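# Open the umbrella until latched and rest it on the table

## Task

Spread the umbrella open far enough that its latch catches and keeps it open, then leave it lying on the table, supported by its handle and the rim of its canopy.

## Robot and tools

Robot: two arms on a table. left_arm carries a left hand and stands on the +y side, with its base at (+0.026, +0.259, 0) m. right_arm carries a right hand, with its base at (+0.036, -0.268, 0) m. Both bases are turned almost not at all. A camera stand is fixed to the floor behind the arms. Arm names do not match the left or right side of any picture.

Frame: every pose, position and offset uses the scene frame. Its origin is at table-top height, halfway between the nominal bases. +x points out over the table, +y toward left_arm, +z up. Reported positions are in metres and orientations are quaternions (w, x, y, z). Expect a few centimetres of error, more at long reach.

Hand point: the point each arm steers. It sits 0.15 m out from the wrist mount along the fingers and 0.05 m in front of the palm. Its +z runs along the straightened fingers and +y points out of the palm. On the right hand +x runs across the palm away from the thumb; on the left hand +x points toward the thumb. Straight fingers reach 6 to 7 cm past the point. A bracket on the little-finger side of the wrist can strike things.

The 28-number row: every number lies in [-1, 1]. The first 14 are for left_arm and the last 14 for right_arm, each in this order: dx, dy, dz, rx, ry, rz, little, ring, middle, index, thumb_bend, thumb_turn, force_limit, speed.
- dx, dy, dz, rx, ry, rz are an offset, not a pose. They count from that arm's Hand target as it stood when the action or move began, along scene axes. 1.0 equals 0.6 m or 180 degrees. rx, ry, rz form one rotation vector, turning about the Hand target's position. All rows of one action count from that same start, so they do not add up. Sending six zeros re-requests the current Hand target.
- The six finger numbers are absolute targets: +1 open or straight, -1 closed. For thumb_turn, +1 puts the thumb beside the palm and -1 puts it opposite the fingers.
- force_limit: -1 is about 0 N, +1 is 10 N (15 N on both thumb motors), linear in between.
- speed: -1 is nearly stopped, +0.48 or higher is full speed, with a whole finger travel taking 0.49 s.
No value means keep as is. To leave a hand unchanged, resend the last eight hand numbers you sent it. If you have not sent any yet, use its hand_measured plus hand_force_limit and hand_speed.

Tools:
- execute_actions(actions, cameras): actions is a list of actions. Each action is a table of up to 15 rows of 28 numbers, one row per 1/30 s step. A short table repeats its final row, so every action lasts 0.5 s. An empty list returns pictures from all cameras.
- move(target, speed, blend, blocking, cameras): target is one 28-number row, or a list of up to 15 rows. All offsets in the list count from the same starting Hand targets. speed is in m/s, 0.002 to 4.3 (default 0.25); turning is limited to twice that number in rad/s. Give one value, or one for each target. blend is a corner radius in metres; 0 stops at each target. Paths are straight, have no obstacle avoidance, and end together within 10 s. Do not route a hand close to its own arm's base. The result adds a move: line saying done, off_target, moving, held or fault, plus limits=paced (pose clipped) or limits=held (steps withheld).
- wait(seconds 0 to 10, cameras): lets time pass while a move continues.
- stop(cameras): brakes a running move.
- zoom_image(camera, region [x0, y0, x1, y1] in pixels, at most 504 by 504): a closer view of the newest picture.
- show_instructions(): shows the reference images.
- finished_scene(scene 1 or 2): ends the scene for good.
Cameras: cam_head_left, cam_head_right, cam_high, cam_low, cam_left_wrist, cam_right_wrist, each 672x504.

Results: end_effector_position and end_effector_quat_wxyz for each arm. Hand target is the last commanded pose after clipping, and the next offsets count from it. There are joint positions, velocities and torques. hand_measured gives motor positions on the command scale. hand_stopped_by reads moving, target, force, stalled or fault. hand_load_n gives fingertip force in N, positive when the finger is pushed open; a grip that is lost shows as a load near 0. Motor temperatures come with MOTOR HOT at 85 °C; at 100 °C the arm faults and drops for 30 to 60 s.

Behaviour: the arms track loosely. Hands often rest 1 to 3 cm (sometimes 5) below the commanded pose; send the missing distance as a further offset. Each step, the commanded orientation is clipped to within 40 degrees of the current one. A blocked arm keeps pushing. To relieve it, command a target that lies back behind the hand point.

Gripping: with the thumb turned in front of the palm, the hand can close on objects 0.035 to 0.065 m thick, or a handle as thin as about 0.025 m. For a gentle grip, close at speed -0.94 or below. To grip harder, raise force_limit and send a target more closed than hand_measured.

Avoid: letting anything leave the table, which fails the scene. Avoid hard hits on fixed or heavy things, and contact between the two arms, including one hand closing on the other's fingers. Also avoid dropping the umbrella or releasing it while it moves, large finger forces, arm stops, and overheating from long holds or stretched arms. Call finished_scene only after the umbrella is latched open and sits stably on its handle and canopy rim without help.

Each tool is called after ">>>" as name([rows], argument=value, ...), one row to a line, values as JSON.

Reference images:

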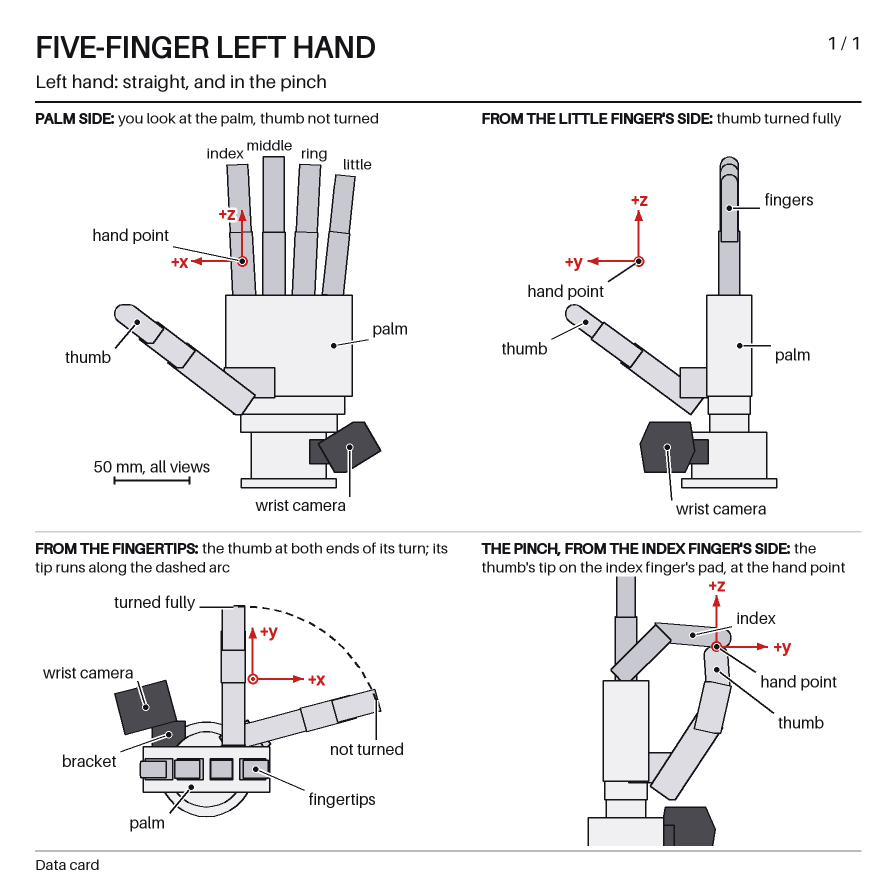

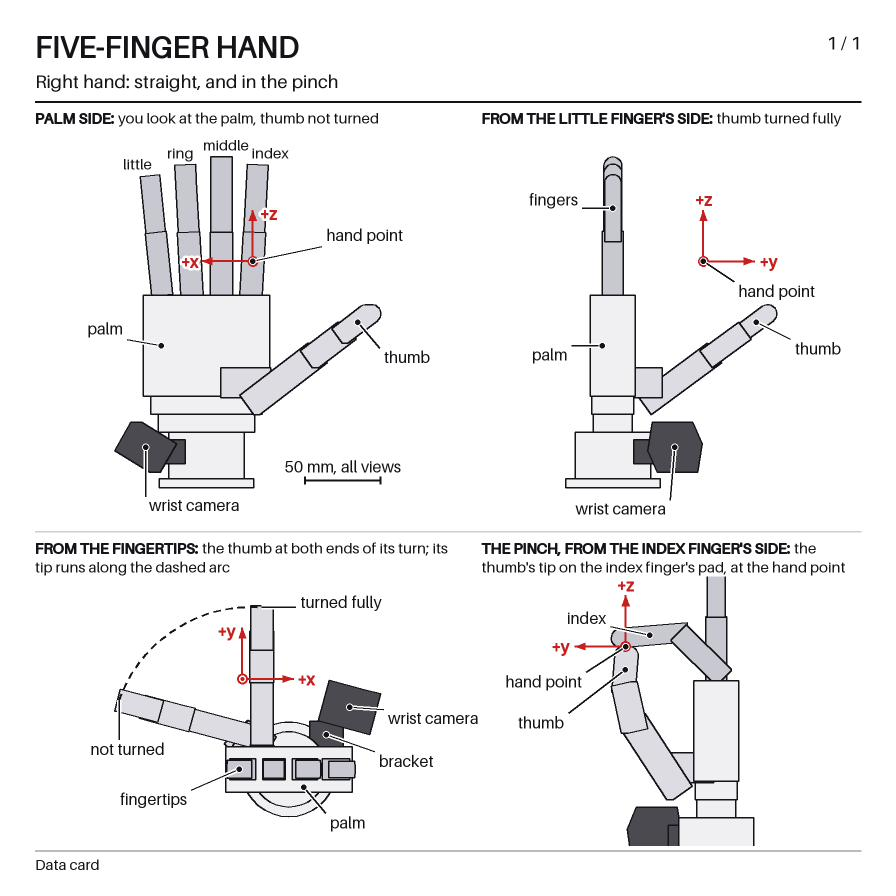

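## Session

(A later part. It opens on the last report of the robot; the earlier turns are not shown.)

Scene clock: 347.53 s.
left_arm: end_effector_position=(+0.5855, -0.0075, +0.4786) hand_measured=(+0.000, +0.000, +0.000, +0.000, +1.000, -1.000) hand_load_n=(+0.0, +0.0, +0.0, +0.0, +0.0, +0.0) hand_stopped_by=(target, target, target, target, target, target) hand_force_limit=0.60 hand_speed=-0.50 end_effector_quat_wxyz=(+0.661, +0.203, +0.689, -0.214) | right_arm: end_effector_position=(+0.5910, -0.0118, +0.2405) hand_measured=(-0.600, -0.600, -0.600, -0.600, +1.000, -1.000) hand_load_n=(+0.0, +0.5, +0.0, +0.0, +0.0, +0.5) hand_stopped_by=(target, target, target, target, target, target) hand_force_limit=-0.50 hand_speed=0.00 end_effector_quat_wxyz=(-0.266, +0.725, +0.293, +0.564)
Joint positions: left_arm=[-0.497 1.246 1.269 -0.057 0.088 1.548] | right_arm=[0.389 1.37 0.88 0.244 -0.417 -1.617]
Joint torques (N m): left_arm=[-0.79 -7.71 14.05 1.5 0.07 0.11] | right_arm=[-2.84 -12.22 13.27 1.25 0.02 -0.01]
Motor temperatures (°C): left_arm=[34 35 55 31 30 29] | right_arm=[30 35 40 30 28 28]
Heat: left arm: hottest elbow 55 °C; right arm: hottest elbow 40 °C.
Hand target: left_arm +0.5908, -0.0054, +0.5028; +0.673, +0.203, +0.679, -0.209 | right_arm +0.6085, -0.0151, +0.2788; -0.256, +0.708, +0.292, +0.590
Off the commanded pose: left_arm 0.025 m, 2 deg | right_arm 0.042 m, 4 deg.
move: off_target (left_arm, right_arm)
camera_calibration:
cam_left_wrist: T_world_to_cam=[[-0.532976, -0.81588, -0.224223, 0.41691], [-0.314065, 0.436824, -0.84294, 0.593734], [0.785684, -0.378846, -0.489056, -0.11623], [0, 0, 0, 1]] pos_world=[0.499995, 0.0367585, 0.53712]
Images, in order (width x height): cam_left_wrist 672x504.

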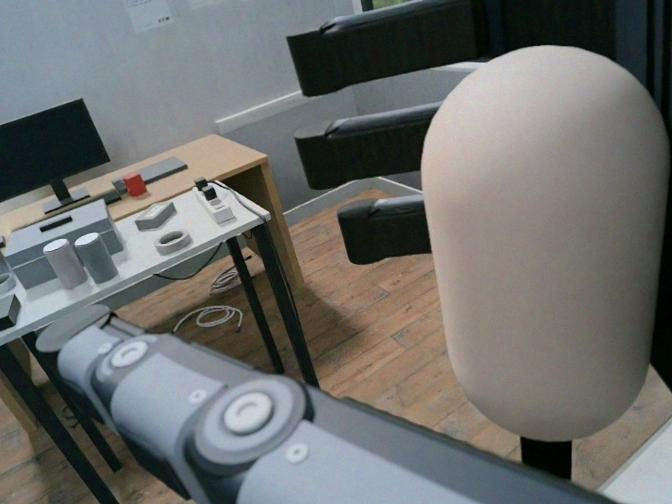

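>>> execute_actions([
  [[0,0,0,0,0,0, -1,-1,-1,-1,1,-1,0.3,-0.5, 0,0,0,0,0,0, -0.6,-0.6,-0.6,-0.6,1,-1,-0.5,0.0]],
  [[0,0,0,0,0,0, -1,-1,-1,-1,1,-1,0.3,-0.5, 0,0,0,0,0,0, -0.6,-0.6,-0.6,-0.6,1,-1,-0.5,0.0]],
  [[0,0,0,0,0,0, -1,-1,-1,-1,-0.3,-1,0.3,-0.5, 0,0,0,0,0,0, -0.6,-0.6,-0.6,-0.6,1,-1,-0.5,0.0]],
  [[0,0,0,0,0,0, -1,-1,-1,-1,-0.3,-1,0.3,-0.5, 0,0,0,0,0,0, -0.6,-0.6,-0.6,-0.6,1,-1,-0.5,0.0]],
], cameras=["cam_left_wrist","cam_right_wrist"])

Scene clock: 350.03 s.
left_arm: end_effector_position=(+0.5856, -0.0071, +0.4786) hand_measured=(-1.000, -0.932, -0.884, -0.862, +0.488, -1.000) hand_load_n=(+0.0, +12.0, +10.0, +7.0, +10.5, +2.0) hand_stopped_by=(target, force, force, force, force, target) hand_force_limit=0.30 hand_speed=-0.50 end_effector_quat_wxyz=(+0.662, +0.208, +0.689, -0.209) | right_arm: end_effector_position=(+0.5910, -0.0118, +0.2405) hand_measured=(-0.600, -0.600, -0.600, -0.600, +1.000, -1.000) hand_load_n=(+0.0, +0.0, +0.0, +0.0, +0.0, +0.0) hand_stopped_by=(target, target, target, target, target, target) hand_force_limit=-0.50 hand_speed=0.00 end_effector_quat_wxyz=(-0.266, +0.725, +0.293, +0.564)
Joint positions: left_arm=[-0.497 1.246 1.269 -0.06 0.088 1.562] | right_arm=[0.389 1.37 0.88 0.244 -0.417 -1.617]
Joint torques (N m): left_arm=[-1.08 -8.7 13.83 1.51 0.08 0.04] | right_arm=[-2.84 -12.04 13.3 1.26 0.03 0]
Motor temperatures (°C): left_arm=[34 35 55 31 30 29] | right_arm=[30 35 40 30 28 28]
Heat: left arm: hottest elbow 55 °C; right arm: hottest elbow 40 °C.
Hand target: left_arm +0.5908, -0.0054, +0.5028; +0.673, +0.203, +0.679, -0.209 | right_arm +0.6085, -0.0151, +0.2788; -0.256, +0.708, +0.292, +0.590
Off the commanded pose: left_arm 0.025 m, 2 deg | right_arm 0.042 m, 4 deg.
Step readings (end_effector_position of left_arm | right_arm):
0: (+0.5855, -0.0075, +0.4786) | (+0.5910, -0.0118, +0.2405)
1: (+0.5855, -0.0075, +0.4786) | (+0.5910, -0.0118, +0.2405)
2: (+0.5855, -0.0075, +0.4786) | (+0.5910, -0.0118, +0.2405)
4: (+0.5855, -0.0075, +0.4786) | (+0.5910, -0.0118, +0.2405)
8: (+0.5855, -0.0075, +0.4786) | (+0.5910, -0.0118, +0.2405)
15: (+0.5854, -0.0075, +0.4782) | (+0.5910, -0.0118, +0.2405)
16: (+0.5854, -0.0075, +0.4782) | (+0.5910, -0.0118, +0.2405)
17: (+0.5854, -0.0075, +0.4782) | (+0.5910, -0.0118, +0.2405)
19: (+0.5854, -0.0075, +0.4782) | (+0.5910, -0.0118, +0.2405)
23: (+0.5856, -0.0071, +0.4786) | (+0.5910, -0.0118, +0.2405)
30: (+0.5856, -0.0071, +0.4786) | (+0.5910, -0.0118, +0.2405)
31: (+0.5856, -0.0071, +0.4786) | (+0.5910, -0.0118, +0.2405)
32: (+0.5856, -0.0071, +0.4786) | (+0.5910, -0.0118, +0.2405)
34: (+0.5856, -0.0071, +0.4786) | (+0.5910, -0.0118, +0.2405)
38: (+0.5856, -0.0071, +0.4786) | (+0.5910, -0.0118, +0.2405)
45: (+0.5856, -0.0071, +0.4786) | (+0.5910, -0.0118, +0.2405)
46: (+0.5856, -0.0071, +0.4786) | (+0.5910, -0.0118, +0.2405)
47: (+0.5856, -0.0071, +0.4786) | (+0.5910, -0.0118, +0.2405)
49: (+0.5856, -0.0071, +0.4786) | (+0.5910, -0.0118, +0.2405)
53: (+0.5856, -0.0071, +0.4786) | (+0.5910, -0.0118, +0.2405)
60: (+0.5856, -0.0071, +0.4786) | (+0.5910, -0.0118, +0.2405)
camera_calibration:
cam_left_wrist: T_world_to_cam=[[-0.532162, -0.812665, -0.237444, 0.42323], [-0.309538, 0.447791, -0.83885, 0.589042], [0.788029, -0.372906, -0.489847, -0.117184], [0, 0, 0, 1]] pos_world=[0.499902, 0.0364774, 0.537209]
cam_right_wrist: T_world_to_cam=[[0.74248, -0.632079, 0.221811, -0.500724], [-0.344865, -0.644556, -0.68236, 0.3542], [0.574275, 0.430144, -0.696552, -0.0579483], [0, 0, 0, 1]] pos_world=[0.527207, -0.0632687, 0.312394]
Images, in order (width x height): cam_left_wrist 672x504, cam_right_wrist 672x504.

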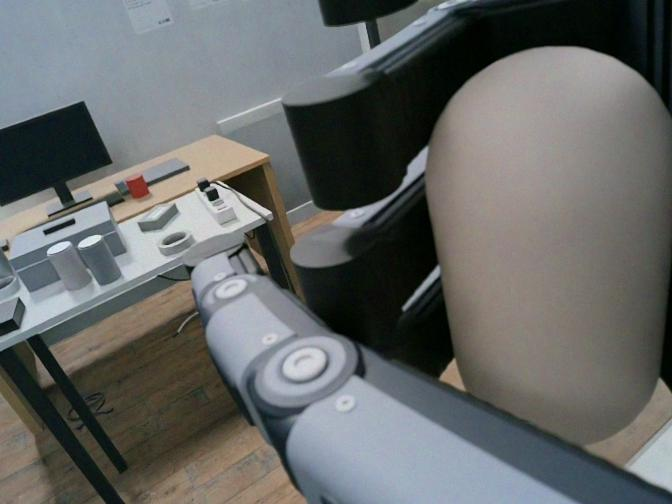

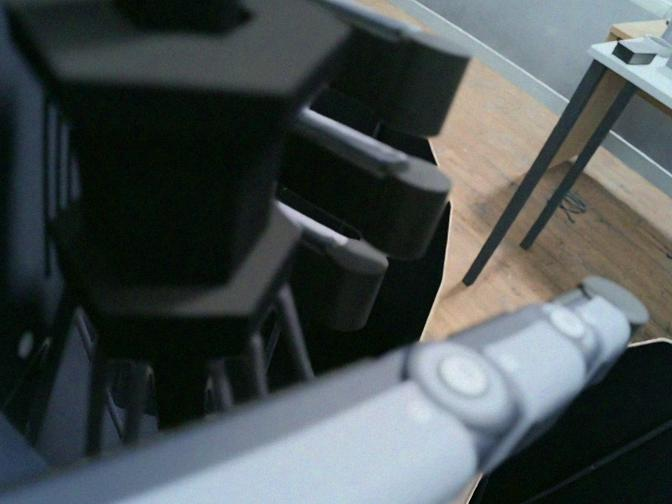

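>>> execute_actions([
  [[0,0,0,0,0,0, -1,-1,-1,-1,-0.3,-1,0.3,-0.5, 0,0,0,0,0,0, 1,1,1,1,1,-1,0.0,0.2]],
  [[0,0,0,0,0,0, -1,-1,-1,-1,-0.3,-1,0.3,-0.5, 0,0,0,0,0,0, 1,1,1,1,1,-1,0.0,0.2]],
], cameras=[])

>>> move([
  [0,0,0,0,0,0, -1,-1,-1,-1,-0.3,-1,0.3,-0.5, -0.025,-0.022,0.11,0.048,-0.046,0, 1,1,1,1,1,-1,0.0,0.2],
], speed=0.12, cameras=["cam_low","cam_right_wrist"])

Scene clock: 353.17 s.
left_arm: end_effector_position=(+0.5856, -0.0071, +0.4786) hand_measured=(-1.000, -0.932, -0.884, -0.862, +0.488, -1.000) hand_load_n=(+0.0, +11.5, +10.5, +7.0, +10.5, +2.0) hand_stopped_by=(target, force, force, force, force, target) hand_force_limit=0.30 hand_speed=-0.50 end_effector_quat_wxyz=(+0.662, +0.208, +0.689, -0.209) | right_arm: end_effector_position=(+0.5910, -0.0118, +0.2405) hand_measured=(+1.000, +1.000, +1.000, +1.000, +1.000, -1.000) hand_load_n=(+0.0, +0.0, +0.0, +0.0, +0.0, +0.5) hand_stopped_by=(target, target, target, target, target, target) hand_force_limit=0.00 hand_speed=0.20 end_effector_quat_wxyz=(-0.266, +0.725, +0.293, +0.564)
Joint positions: left_arm=[-0.497 1.246 1.269 -0.06 0.088 1.562] | right_arm=[0.389 1.37 0.88 0.244 -0.417 -1.617]
Joint torques (N m): left_arm=[-1.14 -8.29 13.94 1.69 0.1 0.02] | right_arm=[-2.9 -12.1 13.29 1.32 0.01 0.03]
Motor temperatures (°C): left_arm=[34 35 55 31 30 29] | right_arm=[30 35 41 30 28 28]
Heat: left arm: hottest elbow 55 °C; right arm: hottest elbow 41 °C.
Hand target: left_arm +0.5908, -0.0054, +0.5028; +0.673, +0.203, +0.679, -0.209 | right_arm +0.6085, -0.0151, +0.2788; -0.256, +0.708, +0.292, +0.590
Off the commanded pose: left_arm 0.025 m, 2 deg | right_arm 0.042 m, 4 deg.
Step readings (end_effector_position of left_arm | right_arm):
0: (+0.5856, -0.0071, +0.4786) | (+0.5910, -0.0118, +0.2405)
1: (+0.5856, -0.0071, +0.4786) | (+0.5910, -0.0118, +0.2405)
2: (+0.5856, -0.0071, +0.4786) | (+0.5910, -0.0118, +0.2405)
4: (+0.5856, -0.0071, +0.4786) | (+0.5910, -0.0118, +0.2405)
8: (+0.5856, -0.0071, +0.4786) | (+0.5910, -0.0118, +0.2405)
15: (+0.5856, -0.0071, +0.4786) | (+0.5910, -0.0118, +0.2405)
16: (+0.5856, -0.0071, +0.4786) | (+0.5910, -0.0118, +0.2405)
17: (+0.5856, -0.0071, +0.4786) | (+0.5910, -0.0118, +0.2405)
19: (+0.5856, -0.0071, +0.4786) | (+0.5910, -0.0118, +0.2405)
23: (+0.5856, -0.0071, +0.4786) | (+0.5910, -0.0118, +0.2405)
30: (+0.5856, -0.0071, +0.4786) | (+0.5910, -0.0118, +0.2405)
No camera images: "cameras" was empty.

Scene clock: 354.93 s.
left_arm: end_effector_position=(+0.5856, -0.0071, +0.4786) hand_measured=(-1.000, -0.932, -0.884, -0.862, +0.488, -1.000) hand_load_n=(+0.0, +11.5, +10.0, +7.0, +10.5, +2.0) hand_stopped_by=(target, force, force, force, force, target) hand_force_limit=0.30 hand_speed=-0.50 end_effector_quat_wxyz=(+0.662, +0.208, +0.689, -0.209) | right_arm: end_effector_position=(+0.5922, -0.0246, +0.3255) hand_measured=(+1.000, +1.000, +1.000, +1.000, +1.000, -1.000) hand_load_n=(+0.0, +0.0, +0.0, +0.0, +0.0, +0.5) hand_stopped_by=(target, target, target, target, target, target) hand_force_limit=0.00 hand_speed=0.20 end_effector_quat_wxyz=(-0.283, +0.658, +0.270, +0.643)
Joint positions: left_arm=[-0.497 1.246 1.269 -0.06 0.088 1.562] | right_arm=[0.359 1.288 0.88 0.394 -0.437 -1.552]
Joint torques (N m): left_arm=[-1.2 -8.7 13.93 1.58 0.05 0.03] | right_arm=[-2.37 -11.34 9.39 3.22 -0.1 0.27]
Motor temperatures (°C): left_arm=[34 35 56 31 30 29] | right_arm=[30 35 41 30 28 28]
Heat: left arm: hottest elbow 56 °C; right arm: hottest elbow 41 °C.
Hand target: left_arm +0.5908, -0.0054, +0.5028; +0.673, +0.203, +0.679, -0.209 | right_arm +0.5934, -0.0283, +0.3449; -0.287, +0.642, +0.264, +0.660
Off the commanded pose: left_arm 0.025 m, 2 deg | right_arm 0.020 m, 3 deg.
move: off_target (left_arm, right_arm)
camera_calibration:
cam_right_wrist: T_world_to_cam=[[0.690701, -0.676464, 0.255595, -0.509931], [-0.22921, -0.540023, -0.809839, 0.37993], [0.685854, 0.500771, -0.528046, -0.113015], [0, 0, 0, 1]] pos_world=[0.516805, -0.0831848, 0.378341]
Images, in order (width x height): cam_low 672x504, cam_right_wrist 672x504.

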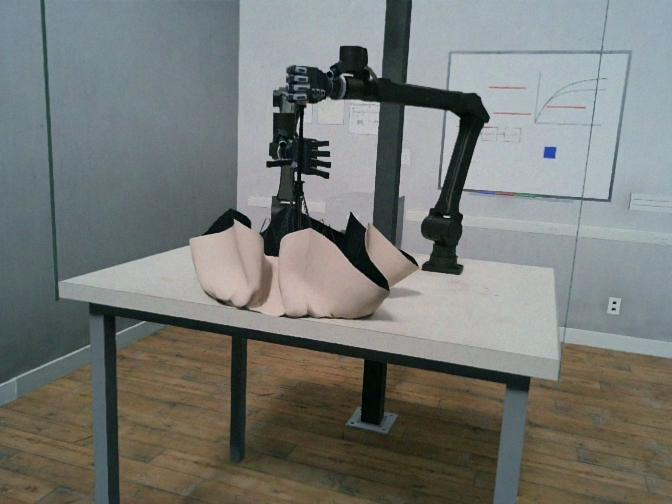

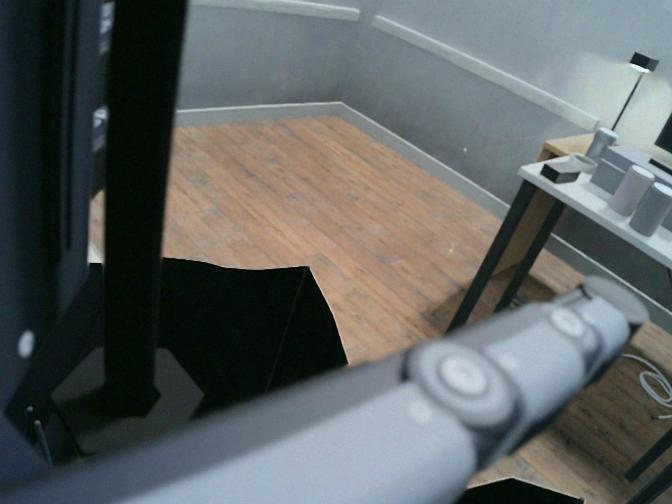

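>>> execute_actions([
  [[0,0,0,0,0,0, -1,-1,-1,-1,-0.3,-1,0.3,-0.5, 0,0,0.0,0,0,0, 1,1,1,1,-1,-1,-0.4,-0.3]],
  [[0,0,0,0,0,0, -1,-1,-1,-1,-0.3,-1,0.3,-0.5, 0,0,0.0,0,0,0, 1,1,1,1,-1,-1,-0.4,-0.3]],
  [[0,0,0,0,0,0, -1,-1,-1,-1,-0.3,-1,0.3,-0.5, 0,0,0,0,0,0, 1,1,1,1,-1,-1,-0.4,-0.3]],
  [[0,0,0,0,0,0, -1,-1,-1,-1,-0.3,-1,0.3,-0.5, 0,0,0,0,0,0, 1,1,1,1,-1,-1,-0.4,-0.3]],
], cameras=["cam_right_wrist"])

Scene clock: 357.63 s.
left_arm: end_effector_position=(+0.5856, -0.0071, +0.4786) hand_measured=(-1.000, -0.932, -0.884, -0.862, +0.488, -1.000) hand_load_n=(+0.0, +12.0, +10.0, +6.5, +10.5, +2.5) hand_stopped_by=(target, force, force, force, force, target) hand_force_limit=0.30 hand_speed=-0.50 end_effector_quat_wxyz=(+0.662, +0.208, +0.689, -0.209) | right_arm: end_effector_position=(+0.5922, -0.0248, +0.3254) hand_measured=(+1.000, +1.000, +1.000, +1.000, -0.922, -1.000) hand_load_n=(+0.0, +0.0, +0.0, +0.0, +5.0, +0.5) hand_stopped_by=(target, target, target, target, force, target) hand_force_limit=-0.40 hand_speed=-0.30 end_effector_quat_wxyz=(-0.283, +0.659, +0.270, +0.643)
Joint positions: left_arm=[-0.497 1.246 1.269 -0.06 0.088 1.562] | right_arm=[0.358 1.288 0.88 0.394 -0.437 -1.551]
Joint torques (N m): left_arm=[-0.97 -8.12 13.97 1.47 0.08 0.07] | right_arm=[-2.55 -11.34 9.43 3.22 -0.1 0.26]
Motor temperatures (°C): left_arm=[34 35 56 31 30 29] | right_arm=[30 35 41 30 28 28]
Heat: left arm: hottest elbow 56 °C; right arm: hottest elbow 41 °C.
Hand target: left_arm +0.5908, -0.0054, +0.5028; +0.673, +0.203, +0.679, -0.209 | right_arm +0.5935, -0.0284, +0.3449; -0.287, +0.642, +0.264, +0.660
Off the commanded pose: left_arm 0.025 m, 2 deg | right_arm 0.020 m, 3 deg.
Step readings (end_effector_position of left_arm | right_arm):
0: (+0.5856, -0.0071, +0.4786) | (+0.5922, -0.0246, +0.3255)
1: (+0.5856, -0.0071, +0.4786) | (+0.5922, -0.0246, +0.3255)
2: (+0.5856, -0.0071, +0.4786) | (+0.5922, -0.0246, +0.3255)
4: (+0.5856, -0.0071, +0.4786) | (+0.5922, -0.0246, +0.3255)
8: (+0.5856, -0.0071, +0.4786) | (+0.5922, -0.0246, +0.3255)
15: (+0.5856, -0.0071, +0.4786) | (+0.5922, -0.0246, +0.3255)
16: (+0.5856, -0.0071, +0.4786) | (+0.5922, -0.0246, +0.3255)
17: (+0.5856, -0.0071, +0.4786) | (+0.5922, -0.0246, +0.3255)
19: (+0.5856, -0.0071, +0.4786) | (+0.5922, -0.0246, +0.3255)
23: (+0.5856, -0.0071, +0.4786) | (+0.5922, -0.0246, +0.3255)
30: (+0.5856, -0.0071, +0.4786) | (+0.5922, -0.0246, +0.3255)
31: (+0.5856, -0.0071, +0.4786) | (+0.5922, -0.0246, +0.3255)
32: (+0.5856, -0.0071, +0.4786) | (+0.5922, -0.0246, +0.3255)
34: (+0.5856, -0.0071, +0.4786) | (+0.5922, -0.0246, +0.3255)
38: (+0.5856, -0.0071, +0.4786) | (+0.5921, -0.0246, +0.3254)
45: (+0.5856, -0.0071, +0.4786) | (+0.5921, -0.0246, +0.3254)
46: (+0.5856, -0.0071, +0.4786) | (+0.5921, -0.0246, +0.3254)
47: (+0.5856, -0.0071, +0.4786) | (+0.5921, -0.0246, +0.3254)
49: (+0.5856, -0.0071, +0.4786) | (+0.5921, -0.0246, +0.3254)
53: (+0.5856, -0.0071, +0.4786) | (+0.5921, -0.0246, +0.3254)
60: (+0.5856, -0.0071, +0.4786) | (+0.5922, -0.0248, +0.3254)
camera_calibration:
cam_right_wrist: T_world_to_cam=[[0.690682, -0.677049, 0.254091, -0.509643], [-0.23037, -0.539053, -0.810155, 0.380508], [0.685484, 0.501025, -0.528286, -0.112683], [0, 0, 0, 1]] pos_world=[0.516901, -0.0834825, 0.378237]
Images, in order (width x height): cam_right_wrist 672x504.

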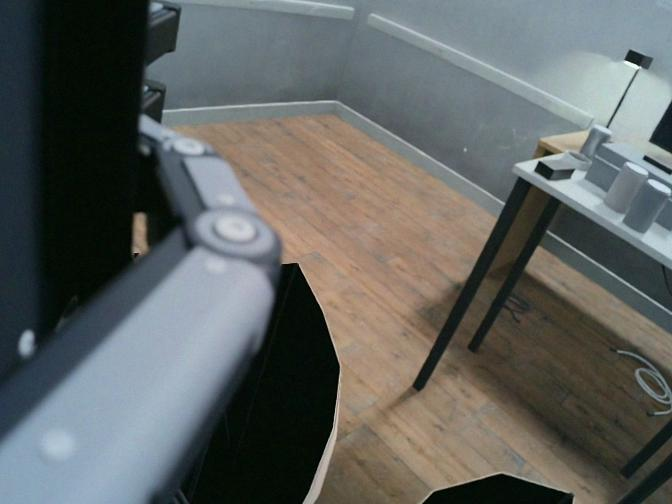

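>>> move([
  [0,0,0,0,0,0, -1,-1,-1,-1,-0.3,-1,0.3,-0.5, 0,0,-0.12,-0.03,0.029,0, 1,1,1,1,-1,-1,-0.4,-0.3],
], speed=0.08, cameras=["cam_low","cam_high"])

>>> zoom_image(camera="cam_low", region=[250, 120, 370, 240])

Scene clock: 359.47 s.
left_arm: end_effector_position=(+0.5856, -0.0071, +0.4786) hand_measured=(-1.000, -0.932, -0.884, -0.862, +0.488, -1.000) hand_load_n=(+0.0, +12.0, +10.5, +6.5, +10.5, +2.5) hand_stopped_by=(target, force, force, force, force, target) hand_force_limit=0.30 hand_speed=-0.50 end_effector_quat_wxyz=(+0.662, +0.208, +0.689, -0.209) | right_arm: end_effector_position=(+0.5899, -0.0255, +0.3076) hand_measured=(+1.000, +1.000, +1.000, +1.000, -0.922, -1.000) hand_load_n=(+0.0, +0.0, +0.0, +0.0, +5.5, +1.0) hand_stopped_by=(target, target, target, target, force, target) hand_force_limit=-0.40 hand_speed=-0.30 end_effector_quat_wxyz=(-0.276, +0.665, +0.279, +0.635)
Joint positions: left_arm=[-0.497 1.246 1.269 -0.06 0.088 1.562] | right_arm=[0.358 1.297 0.857 0.396 -0.442 -1.577]
Joint torques (N m): left_arm=[-0.85 -8.53 14.19 1.32 0.05 0.03] | right_arm=[-2.08 -7.41 6.76 1.62 0.03 -0.05]
Motor temperatures (°C): left_arm=[34 35 56 31 30 29] | right_arm=[30 35 41 30 28 28]
Heat: left arm: hottest elbow 56 °C; right arm: hottest elbow 41 °C.
Hand target: left_arm +0.5908, -0.0054, +0.5028; +0.673, +0.203, +0.679, -0.209 | right_arm +0.5934, -0.0284, +0.2728; -0.268, +0.685, +0.281, +0.617
Off the commanded pose: left_arm 0.025 m, 2 deg | right_arm 0.035 m, 3 deg.
move: off_target (left_arm, right_arm)
Images, in order (width x height): cam_high 672x504, cam_low 672x504.

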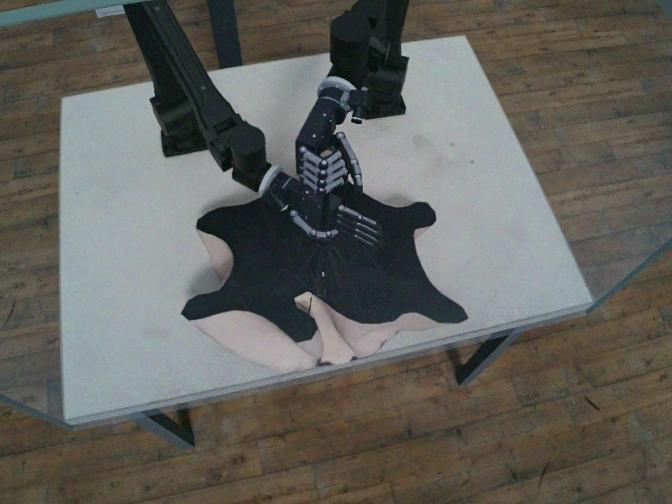

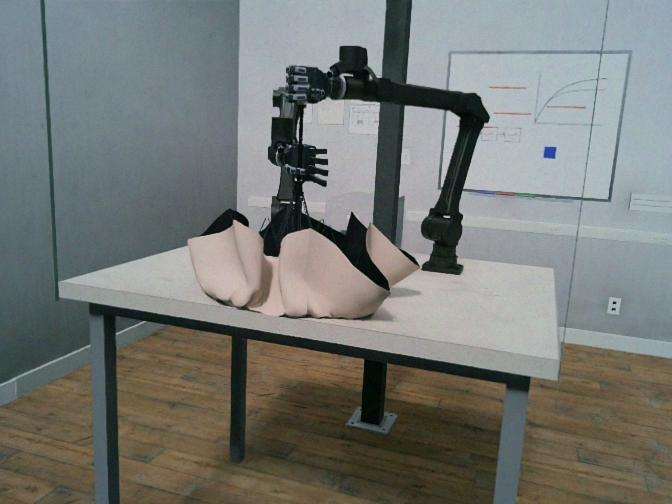

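Scaled by 4.200.

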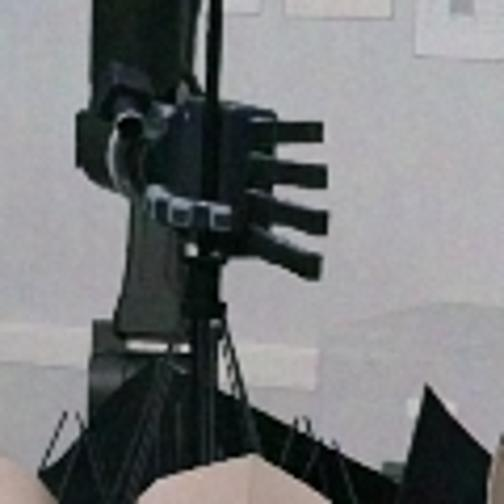

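>>> move([
  [0,0,0,0,0,0, -1,-1,-1,-1,-0.3,-1,0.3,-0.5, 0,0,-0.1,-0.02,0.019,0, 1,1,1,1,-1,-1,-0.4,-0.3],
], speed=0.08, cameras=["cam_low","cam_high"])

>>> zoom_image(camera="cam_low", region=[250, 120, 370, 240])

Scene clock: 361.10 s.
left_arm: end_effector_position=(+0.5856, -0.0071, +0.4786) hand_measured=(-1.000, -0.932, -0.884, -0.862, +0.488, -1.000) hand_load_n=(-0.5, +11.5, +10.5, +6.5, +11.0, +2.5) hand_stopped_by=(target, force, force, force, force, target) hand_force_limit=0.30 hand_speed=-0.50 end_effector_quat_wxyz=(+0.662, +0.208, +0.689, -0.209) | right_arm: end_effector_position=(+0.5909, -0.0278, +0.3070) hand_measured=(+1.000, +1.000, +1.000, +1.000, -0.922, -1.000) hand_load_n=(+0.0, +0.0, +0.0, +0.0, +7.0, +2.0) hand_stopped_by=(target, target, target, target, force, target) hand_force_limit=-0.40 hand_speed=-0.30 end_effector_quat_wxyz=(-0.262, +0.653, +0.289, +0.650)
Joint positions: left_arm=[-0.497 1.246 1.269 -0.06 0.088 1.562] | right_arm=[0.358 1.306 0.837 0.448 -0.434 -1.614]
Joint torques (N m): left_arm=[-1.08 -8.12 13.9 1.51 0.05 0.02] | right_arm=[-1.55 -3.96 3.79 0.23 0.12 -0.09]
Motor temperatures (°C): left_arm=[34 35 56 31 30 29] | right_arm=[30 35 41 30 28 28]
Heat: left arm: hottest elbow 56 °C; right arm: hottest elbow 41 °C.
Hand target: left_arm +0.5908, -0.0054, +0.5028; +0.673, +0.203, +0.679, -0.209 | right_arm +0.5934, -0.0284, +0.2127; -0.254, +0.711, +0.293, +0.587
Off the commanded pose: left_arm 0.025 m, 2 deg | right_arm 0.094 m, 10 deg.
move: off_target (left_arm, right_arm)
Images, in order (width x height): cam_high 672x504, cam_low 672x504.

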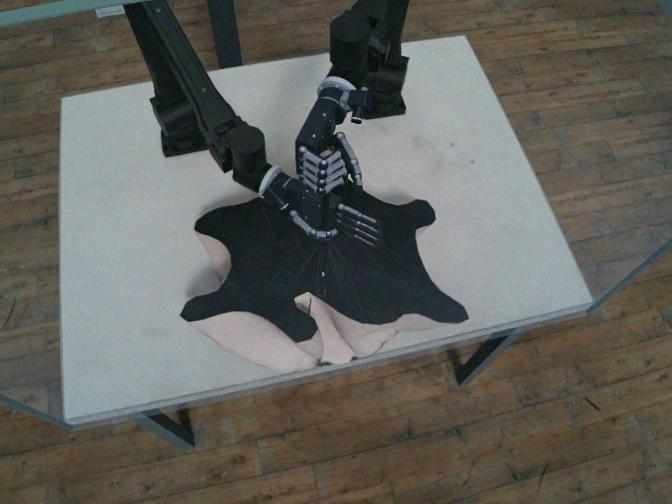

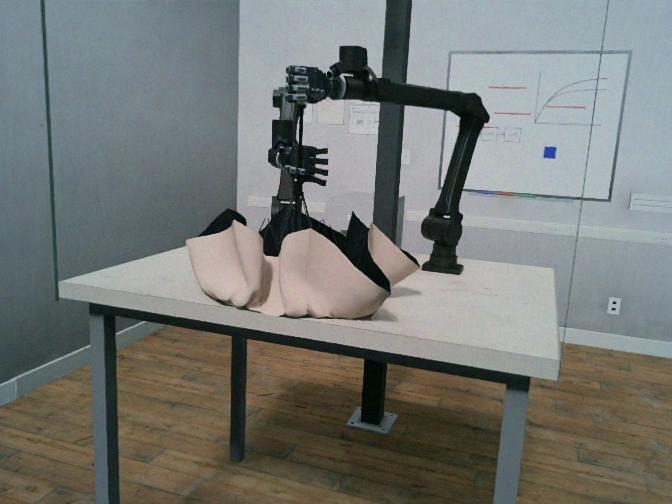

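Scaled by 4.200.

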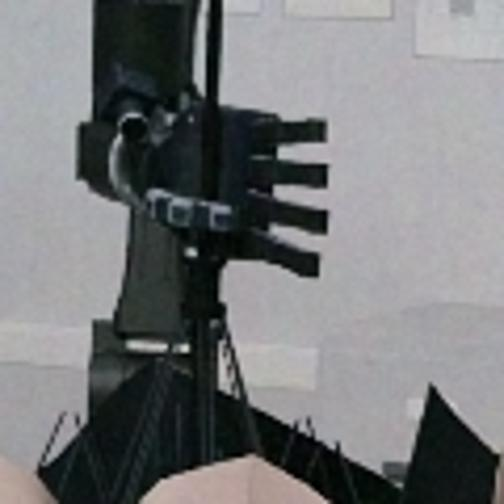

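>>> move([
  [0,0,0,0,0,0, -1,-1,-1,-1,-0.3,-1,0.3,-0.5, 0,0,-0.1,-0.03,0.029,0, 1,1,1,1,-1,-1,-0.4,-0.3],
], speed=0.08, cameras=["cam_low","cam_high"])

>>> zoom_image(camera="cam_low", region=[250, 120, 370, 240])

Scene clock: 362.93 s.
left_arm: end_effector_position=(+0.5857, -0.0070, +0.4787) hand_measured=(-1.000, -0.932, -0.884, -0.862, +0.488, -1.000) hand_load_n=(+0.0, +12.0, +10.5, +6.5, +11.0, +2.0) hand_stopped_by=(target, force, force, force, force, target) hand_force_limit=0.30 hand_speed=-0.50 end_effector_quat_wxyz=(+0.662, +0.209, +0.689, -0.208) | right_arm: end_effector_position=(+0.5935, -0.0317, +0.2999) hand_measured=(+1.000, +1.000, +1.000, +1.000, -0.920, -1.000) hand_load_n=(+0.0, +0.0, +0.0, +0.0, +9.5, +4.0) hand_stopped_by=(target, target, target, target, force, target) hand_force_limit=-0.40 hand_speed=-0.30 end_effector_quat_wxyz=(-0.242, +0.656, +0.298, +0.650)
Joint positions: left_arm=[-0.497 1.246 1.269 -0.06 0.088 1.565] | right_arm=[0.359 1.313 0.832 0.439 -0.416 -1.658]
Joint torques (N m): left_arm=[-0.97 -8.47 13.85 1.59 0.06 0.04] | right_arm=[-0.85 -1.03 2.04 -2.66 0.13 -0.23]
Motor temperatures (°C): left_arm=[34 35 56 31 30 29] | right_arm=[30 35 40 30 28 28]
Heat: left arm: hottest elbow 56 °C; right arm: hottest elbow 40 °C.
Hand target: left_arm +0.5908, -0.0054, +0.5028; +0.673, +0.203, +0.679, -0.209 | right_arm +0.5934, -0.0283, +0.1527; -0.234, +0.748, +0.308, +0.540
Off the commanded pose: left_arm 0.025 m, 2 deg | right_arm 0.147 m, 17 deg.
move: off_target (left_arm, right_arm)
Images, in order (width x height): cam_high 672x504, cam_low 672x504.

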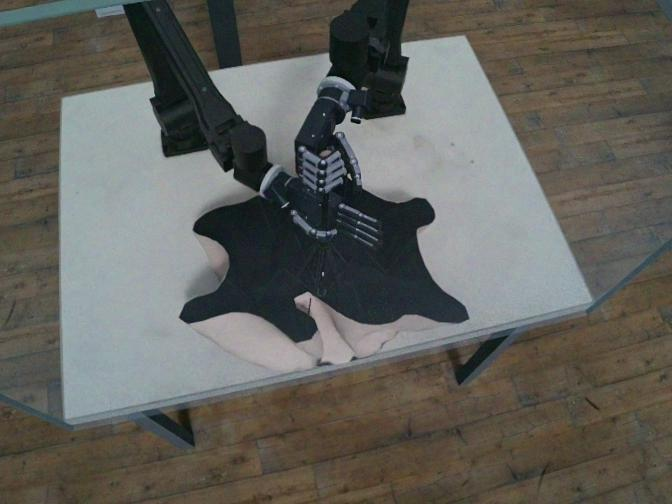

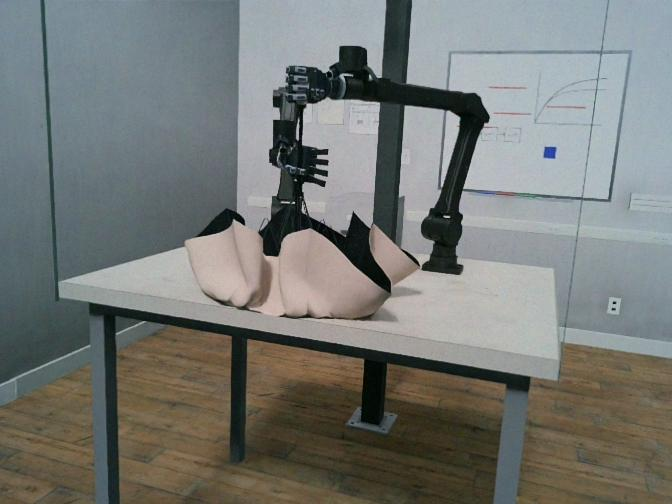

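Scaled by 4.200.

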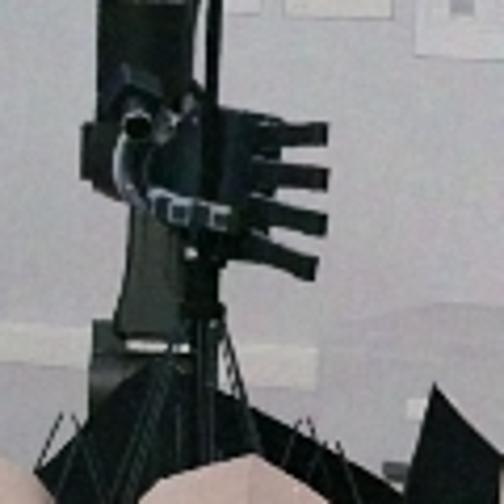

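>>> move([
  [0,0,0,0,0,0, -1,-1,-1,-1,-0.3,-1,0.3,-0.5, 0.0,0.0,-0.17,-0.02,0.019,0, 1,1,1,1,-1,-1,-0.4,-0.3],
], speed=0.08, cameras=["cam_low","cam_high","cam_right_wrist"])

>>> zoom_image(camera="cam_low", region=[250, 120, 370, 240])

Scene clock: 365.37 s.
left_arm: end_effector_position=(+0.5852, -0.0078, +0.4785) hand_measured=(-1.000, -0.932, -0.884, -0.862, +0.488, -1.000) hand_load_n=(+0.0, +11.0, +10.5, +6.5, +10.0, +2.0) hand_stopped_by=(target, force, force, force, force, target) hand_force_limit=0.30 hand_speed=-0.50 end_effector_quat_wxyz=(+0.661, +0.211, +0.689, -0.210) | right_arm: end_effector_position=(+0.5915, -0.0319, +0.2947) hand_measured=(+1.000, +1.000, +1.000, +1.000, -0.920, -1.000) hand_load_n=(+0.0, +0.0, +0.0, +0.0, +17.0, +7.0) hand_stopped_by=(target, target, target, target, force, target) hand_force_limit=-0.40 hand_speed=-0.30 end_effector_quat_wxyz=(-0.229, +0.636, +0.304, +0.672)
Joint positions: left_arm=[-0.497 1.245 1.269 -0.062 0.092 1.565] | right_arm=[0.365 1.335 0.789 0.554 -0.402 -1.684]
Joint torques (N m): left_arm=[-1.03 -8.41 13.97 1.61 -0.07 -0.02] | right_arm=[-0.91 5.13 -4.04 -2.59 0.28 -0.33]
Motor temperatures (°C): left_arm=[34 35 56 31 30 29] | right_arm=[30 35 40 30 28 28]
Heat: left arm: hottest elbow 56 °C; right arm: hottest elbow 40 °C.
Hand target: left_arm +0.5908, -0.0055, +0.5028; +0.673, +0.203, +0.679, -0.209 | right_arm +0.5935, -0.0283, +0.0508; -0.219, +0.771, +0.318, +0.507
Off the commanded pose: left_arm 0.025 m, 2 deg | right_arm 0.244 m, 25 deg.
move: off_target (left_arm, right_arm)
camera_calibration:
cam_right_wrist: T_world_to_cam=[[0.634664, -0.667883, 0.38876, -0.512443], [-0.154293, -0.602446, -0.783104, 0.29663], [0.757229, 0.437025, -0.4854, -0.182018], [0, 0, 0, 1]] pos_world=[0.508826, -0.0840018, 0.343158]
Images, in order (width x height): cam_high 672x504, cam_low 672x504, cam_right_wrist 672x504.

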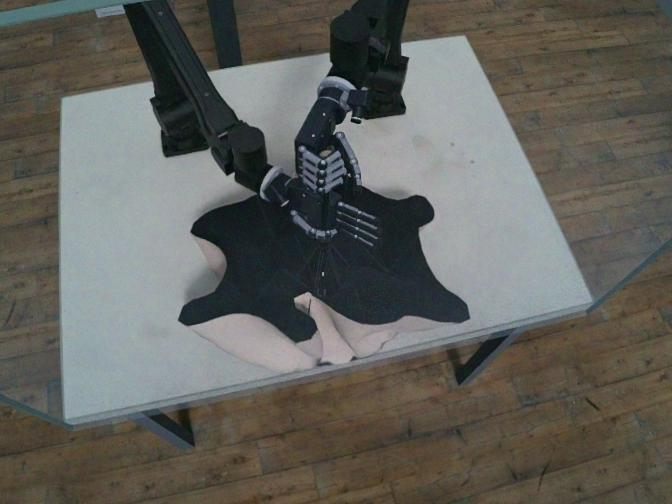

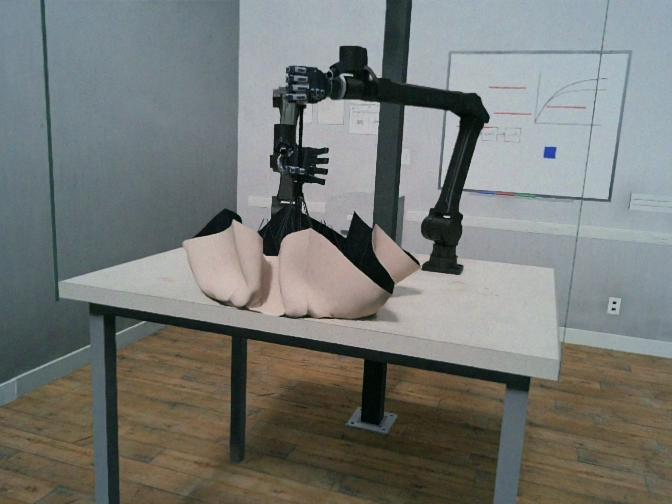

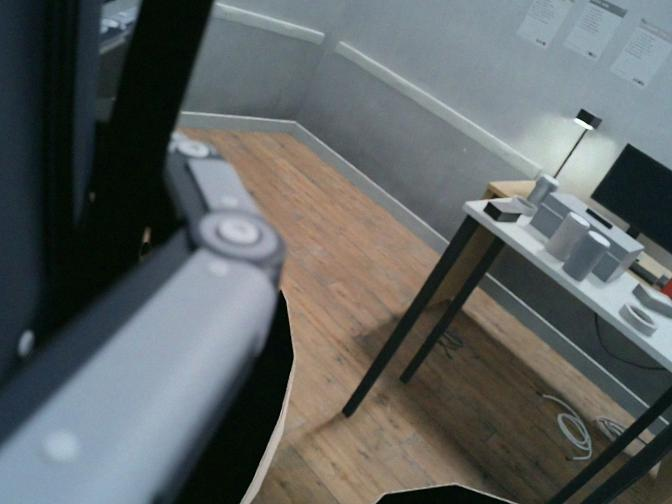

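Scaled by 4.200.

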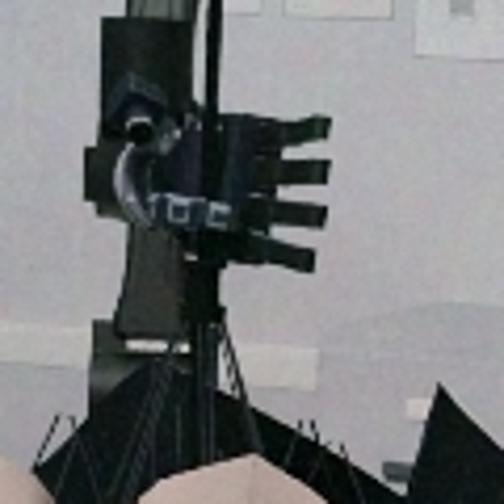

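>>> move([
  [0,0,0,0,0,0, -1,-1,-1,-1,-0.3,-1,0.3,-0.5, 0.0,0.0,0.03,0.04,0.04,0, 1,1,1,1,-0.86,-1,-0.4,-0.3],
], speed=0.1, cameras=["cam_low","cam_high"])

>>> zoom_image(camera="cam_low", region=[250, 120, 370, 240])

Scene clock: 368.00 s.
left_arm: end_effector_position=(+0.5823, -0.0126, +0.4789) hand_measured=(-1.000, -0.932, -0.884, -0.862, +0.488, -1.000) hand_load_n=(+0.0, +9.5, +9.5, +6.0, +10.5, +2.0) hand_stopped_by=(target, force, force, force, force, target) hand_force_limit=0.30 hand_speed=-0.50 end_effector_quat_wxyz=(+0.660, +0.219, +0.687, -0.209) | right_arm: end_effector_position=(+0.5880, -0.0290, +0.2910) hand_measured=(+1.000, +1.000, +1.000, +1.000, -0.858, -1.000) hand_load_n=(+0.0, +0.0, +0.0, +0.0, +0.0, +0.0) hand_stopped_by=(target, target, target, target, force, target) hand_force_limit=-0.40 hand_speed=-0.30 end_effector_quat_wxyz=(-0.267, +0.643, +0.298, +0.653)
Joint positions: left_arm=[-0.506 1.244 1.269 -0.066 0.094 1.577] | right_arm=[0.348 1.328 0.796 0.526 -0.466 -1.618]
Joint torques (N m): left_arm=[-0.73 -8.59 13.79 1.77 -0.15 -0.09] | right_arm=[-2.37 3.43 -0.57 -4.96 -0.18 0.59]
Motor temperatures (°C): left_arm=[34 35 56 31 30 29] | right_arm=[30 35 39 30 28 28]
Heat: left arm: hottest elbow 56 °C; right arm: hottest elbow 39 °C.
Hand target: left_arm +0.5909, -0.0053, +0.5027; +0.673, +0.203, +0.680, -0.209 | right_arm +0.5935, -0.0283, +0.0688; -0.287, +0.786, +0.271, +0.477
Off the commanded pose: left_arm 0.026 m, 3 deg | right_arm 0.222 m, 26 deg.
move: off_target (left_arm, right_arm)
Images, in order (width x height): cam_high 672x504, cam_low 672x504.

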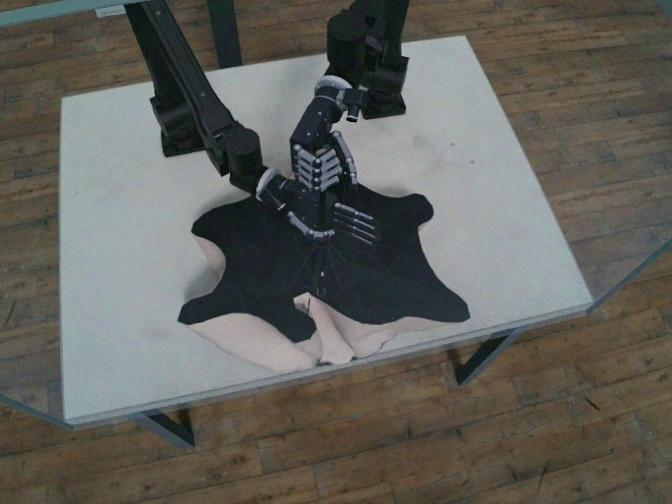

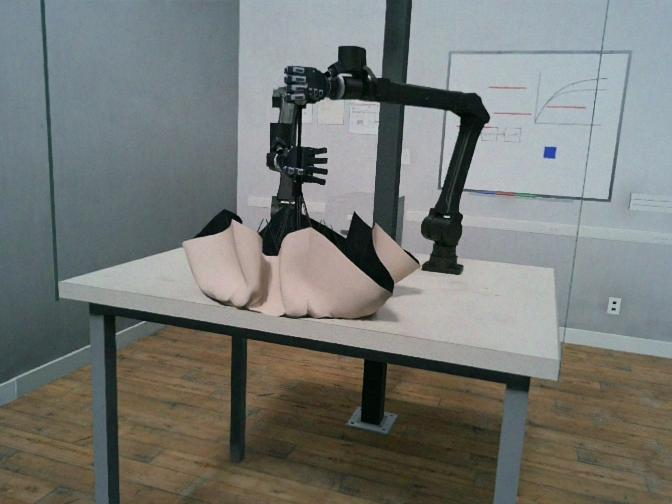

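Scaled by 4.200.

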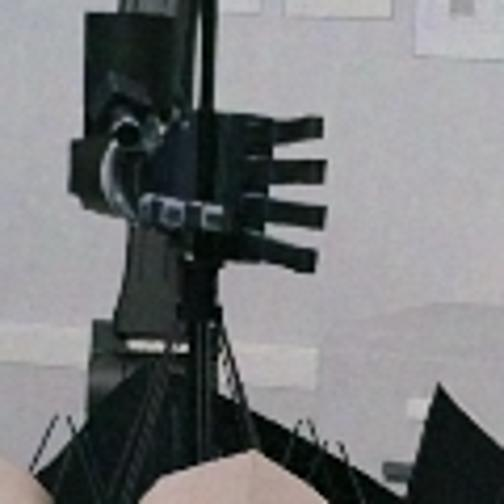

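>>> wait(seconds=3)

Scene clock: 371.07 s.
left_arm: end_effector_position=(+0.5823, -0.0126, +0.4789) hand_measured=(-1.000, -0.932, -0.884, -0.862, +0.488, -1.000) hand_load_n=(+0.0, +9.5, +10.0, +6.0, +10.0, +2.0) hand_stopped_by=(target, force, force, force, force, target) hand_force_limit=0.30 hand_speed=-0.50 end_effector_quat_wxyz=(+0.660, +0.219, +0.687, -0.209) | right_arm: end_effector_position=(+0.5880, -0.0290, +0.2910) hand_measured=(+1.000, +1.000, +1.000, +1.000, -0.858, -1.000) hand_load_n=(+0.0, +0.0, +0.0, +0.0, +0.0, +0.0) hand_stopped_by=(target, target, target, target, force, target) hand_force_limit=-0.40 hand_speed=-0.30 end_effector_quat_wxyz=(-0.267, +0.643, +0.298, +0.653)
Joint positions: left_arm=[-0.506 1.244 1.269 -0.066 0.094 1.577] | right_arm=[0.348 1.328 0.796 0.526 -0.466 -1.618]
Joint torques (N m): left_arm=[-0.09 -8.64 13.94 1.78 -0.16 -0.11] | right_arm=[-2.49 3.31 -0.5 -4.92 -0.17 0.59]
Motor temperatures (°C): left_arm=[34 35 56 31 30 29] | right_arm=[30 35 39 30 28 28]
Heat: left arm: hottest elbow 56 °C; right arm: hottest elbow 39 °C.
Hand target: left_arm +0.5909, -0.0053, +0.5027; +0.673, +0.203, +0.680, -0.209 | right_arm +0.5935, -0.0283, +0.0688; -0.287, +0.786, +0.271, +0.477
Off the commanded pose: left_arm 0.026 m, 3 deg | right_arm 0.222 m, 26 deg.
wait: 3.00 s; at rest by 0.10 s

>>> move([
  [0,0,0,0,0,0, -1,-1,-1,-1,-0.3,-1,0.3,-0.5, 0.0,0.0,-0.17,0,0,0, 1,1,1,1,-0.86,-1,-0.4,-0.3],
], speed=0.1, cameras=["cam_low","cam_high"])

>>> zoom_image(camera="cam_low", region=[250, 120, 370, 240])

Scene clock: 373.50 s.
left_arm: end_effector_position=(+0.5823, -0.0125, +0.4786) hand_measured=(-1.000, -0.932, -0.884, -0.862, +0.488, -1.000) hand_load_n=(+0.5, +10.0, +10.0, +5.5, +10.0, +2.5) hand_stopped_by=(target, force, force, force, force, target) hand_force_limit=0.30 hand_speed=-0.50 end_effector_quat_wxyz=(+0.660, +0.217, +0.688, -0.211) | right_arm: end_effector_position=(+0.5852, -0.0298, +0.2942) hand_measured=(+1.000, +1.000, +1.000, +1.000, -0.856, -1.000) hand_load_n=(+0.0, +0.0, +0.0, +0.0, +12.0, +5.0) hand_stopped_by=(target, target, target, target, force, target) hand_force_limit=-0.40 hand_speed=-0.30 end_effector_quat_wxyz=(-0.267, +0.594, +0.295, +0.700)
Joint positions: left_arm=[-0.506 1.244 1.269 -0.066 0.094 1.571] | right_arm=[0.347 1.379 0.734 0.782 -0.468 -1.605]
Joint torques (N m): left_arm=[-1.03 -8.18 13.98 1.72 -0.11 -0.11] | right_arm=[-2.26 9.47 -8.35 -4.31 -0.19 0.42]
Motor temperatures (°C): left_arm=[34 35 56 31 30 29] | right_arm=[30 35 39 30 28 28]
Heat: left arm: hottest elbow 56 °C; right arm: hottest elbow 39 °C.
Hand target: left_arm +0.5909, -0.0055, +0.5027; +0.673, +0.203, +0.680, -0.209 | right_arm +0.5935, -0.0285, -0.0331; -0.287, +0.786, +0.271, +0.477
Off the commanded pose: left_arm 0.027 m, 2 deg | right_arm 0.328 m, 34 deg.
move: off_target (left_arm, right_arm)
Images, in order (width x height): cam_high 672x504, cam_low 672x504.

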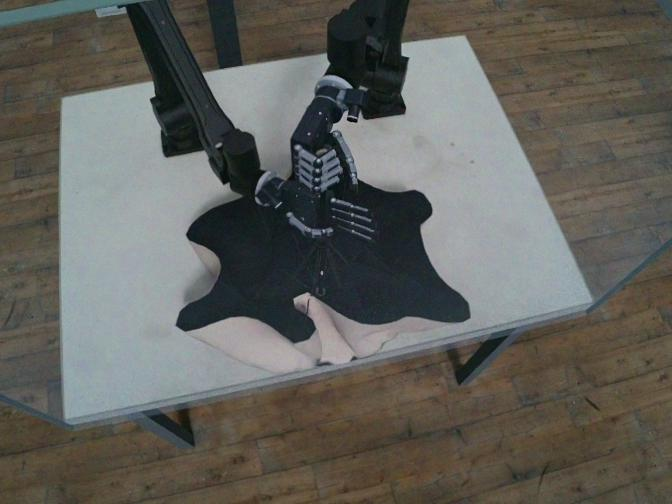

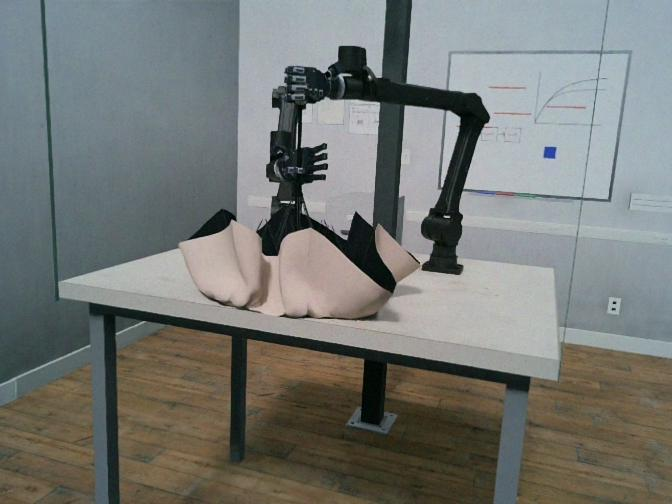

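Scaled by 4.200.

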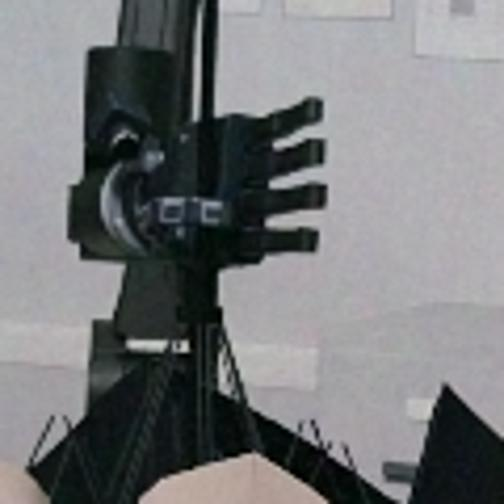

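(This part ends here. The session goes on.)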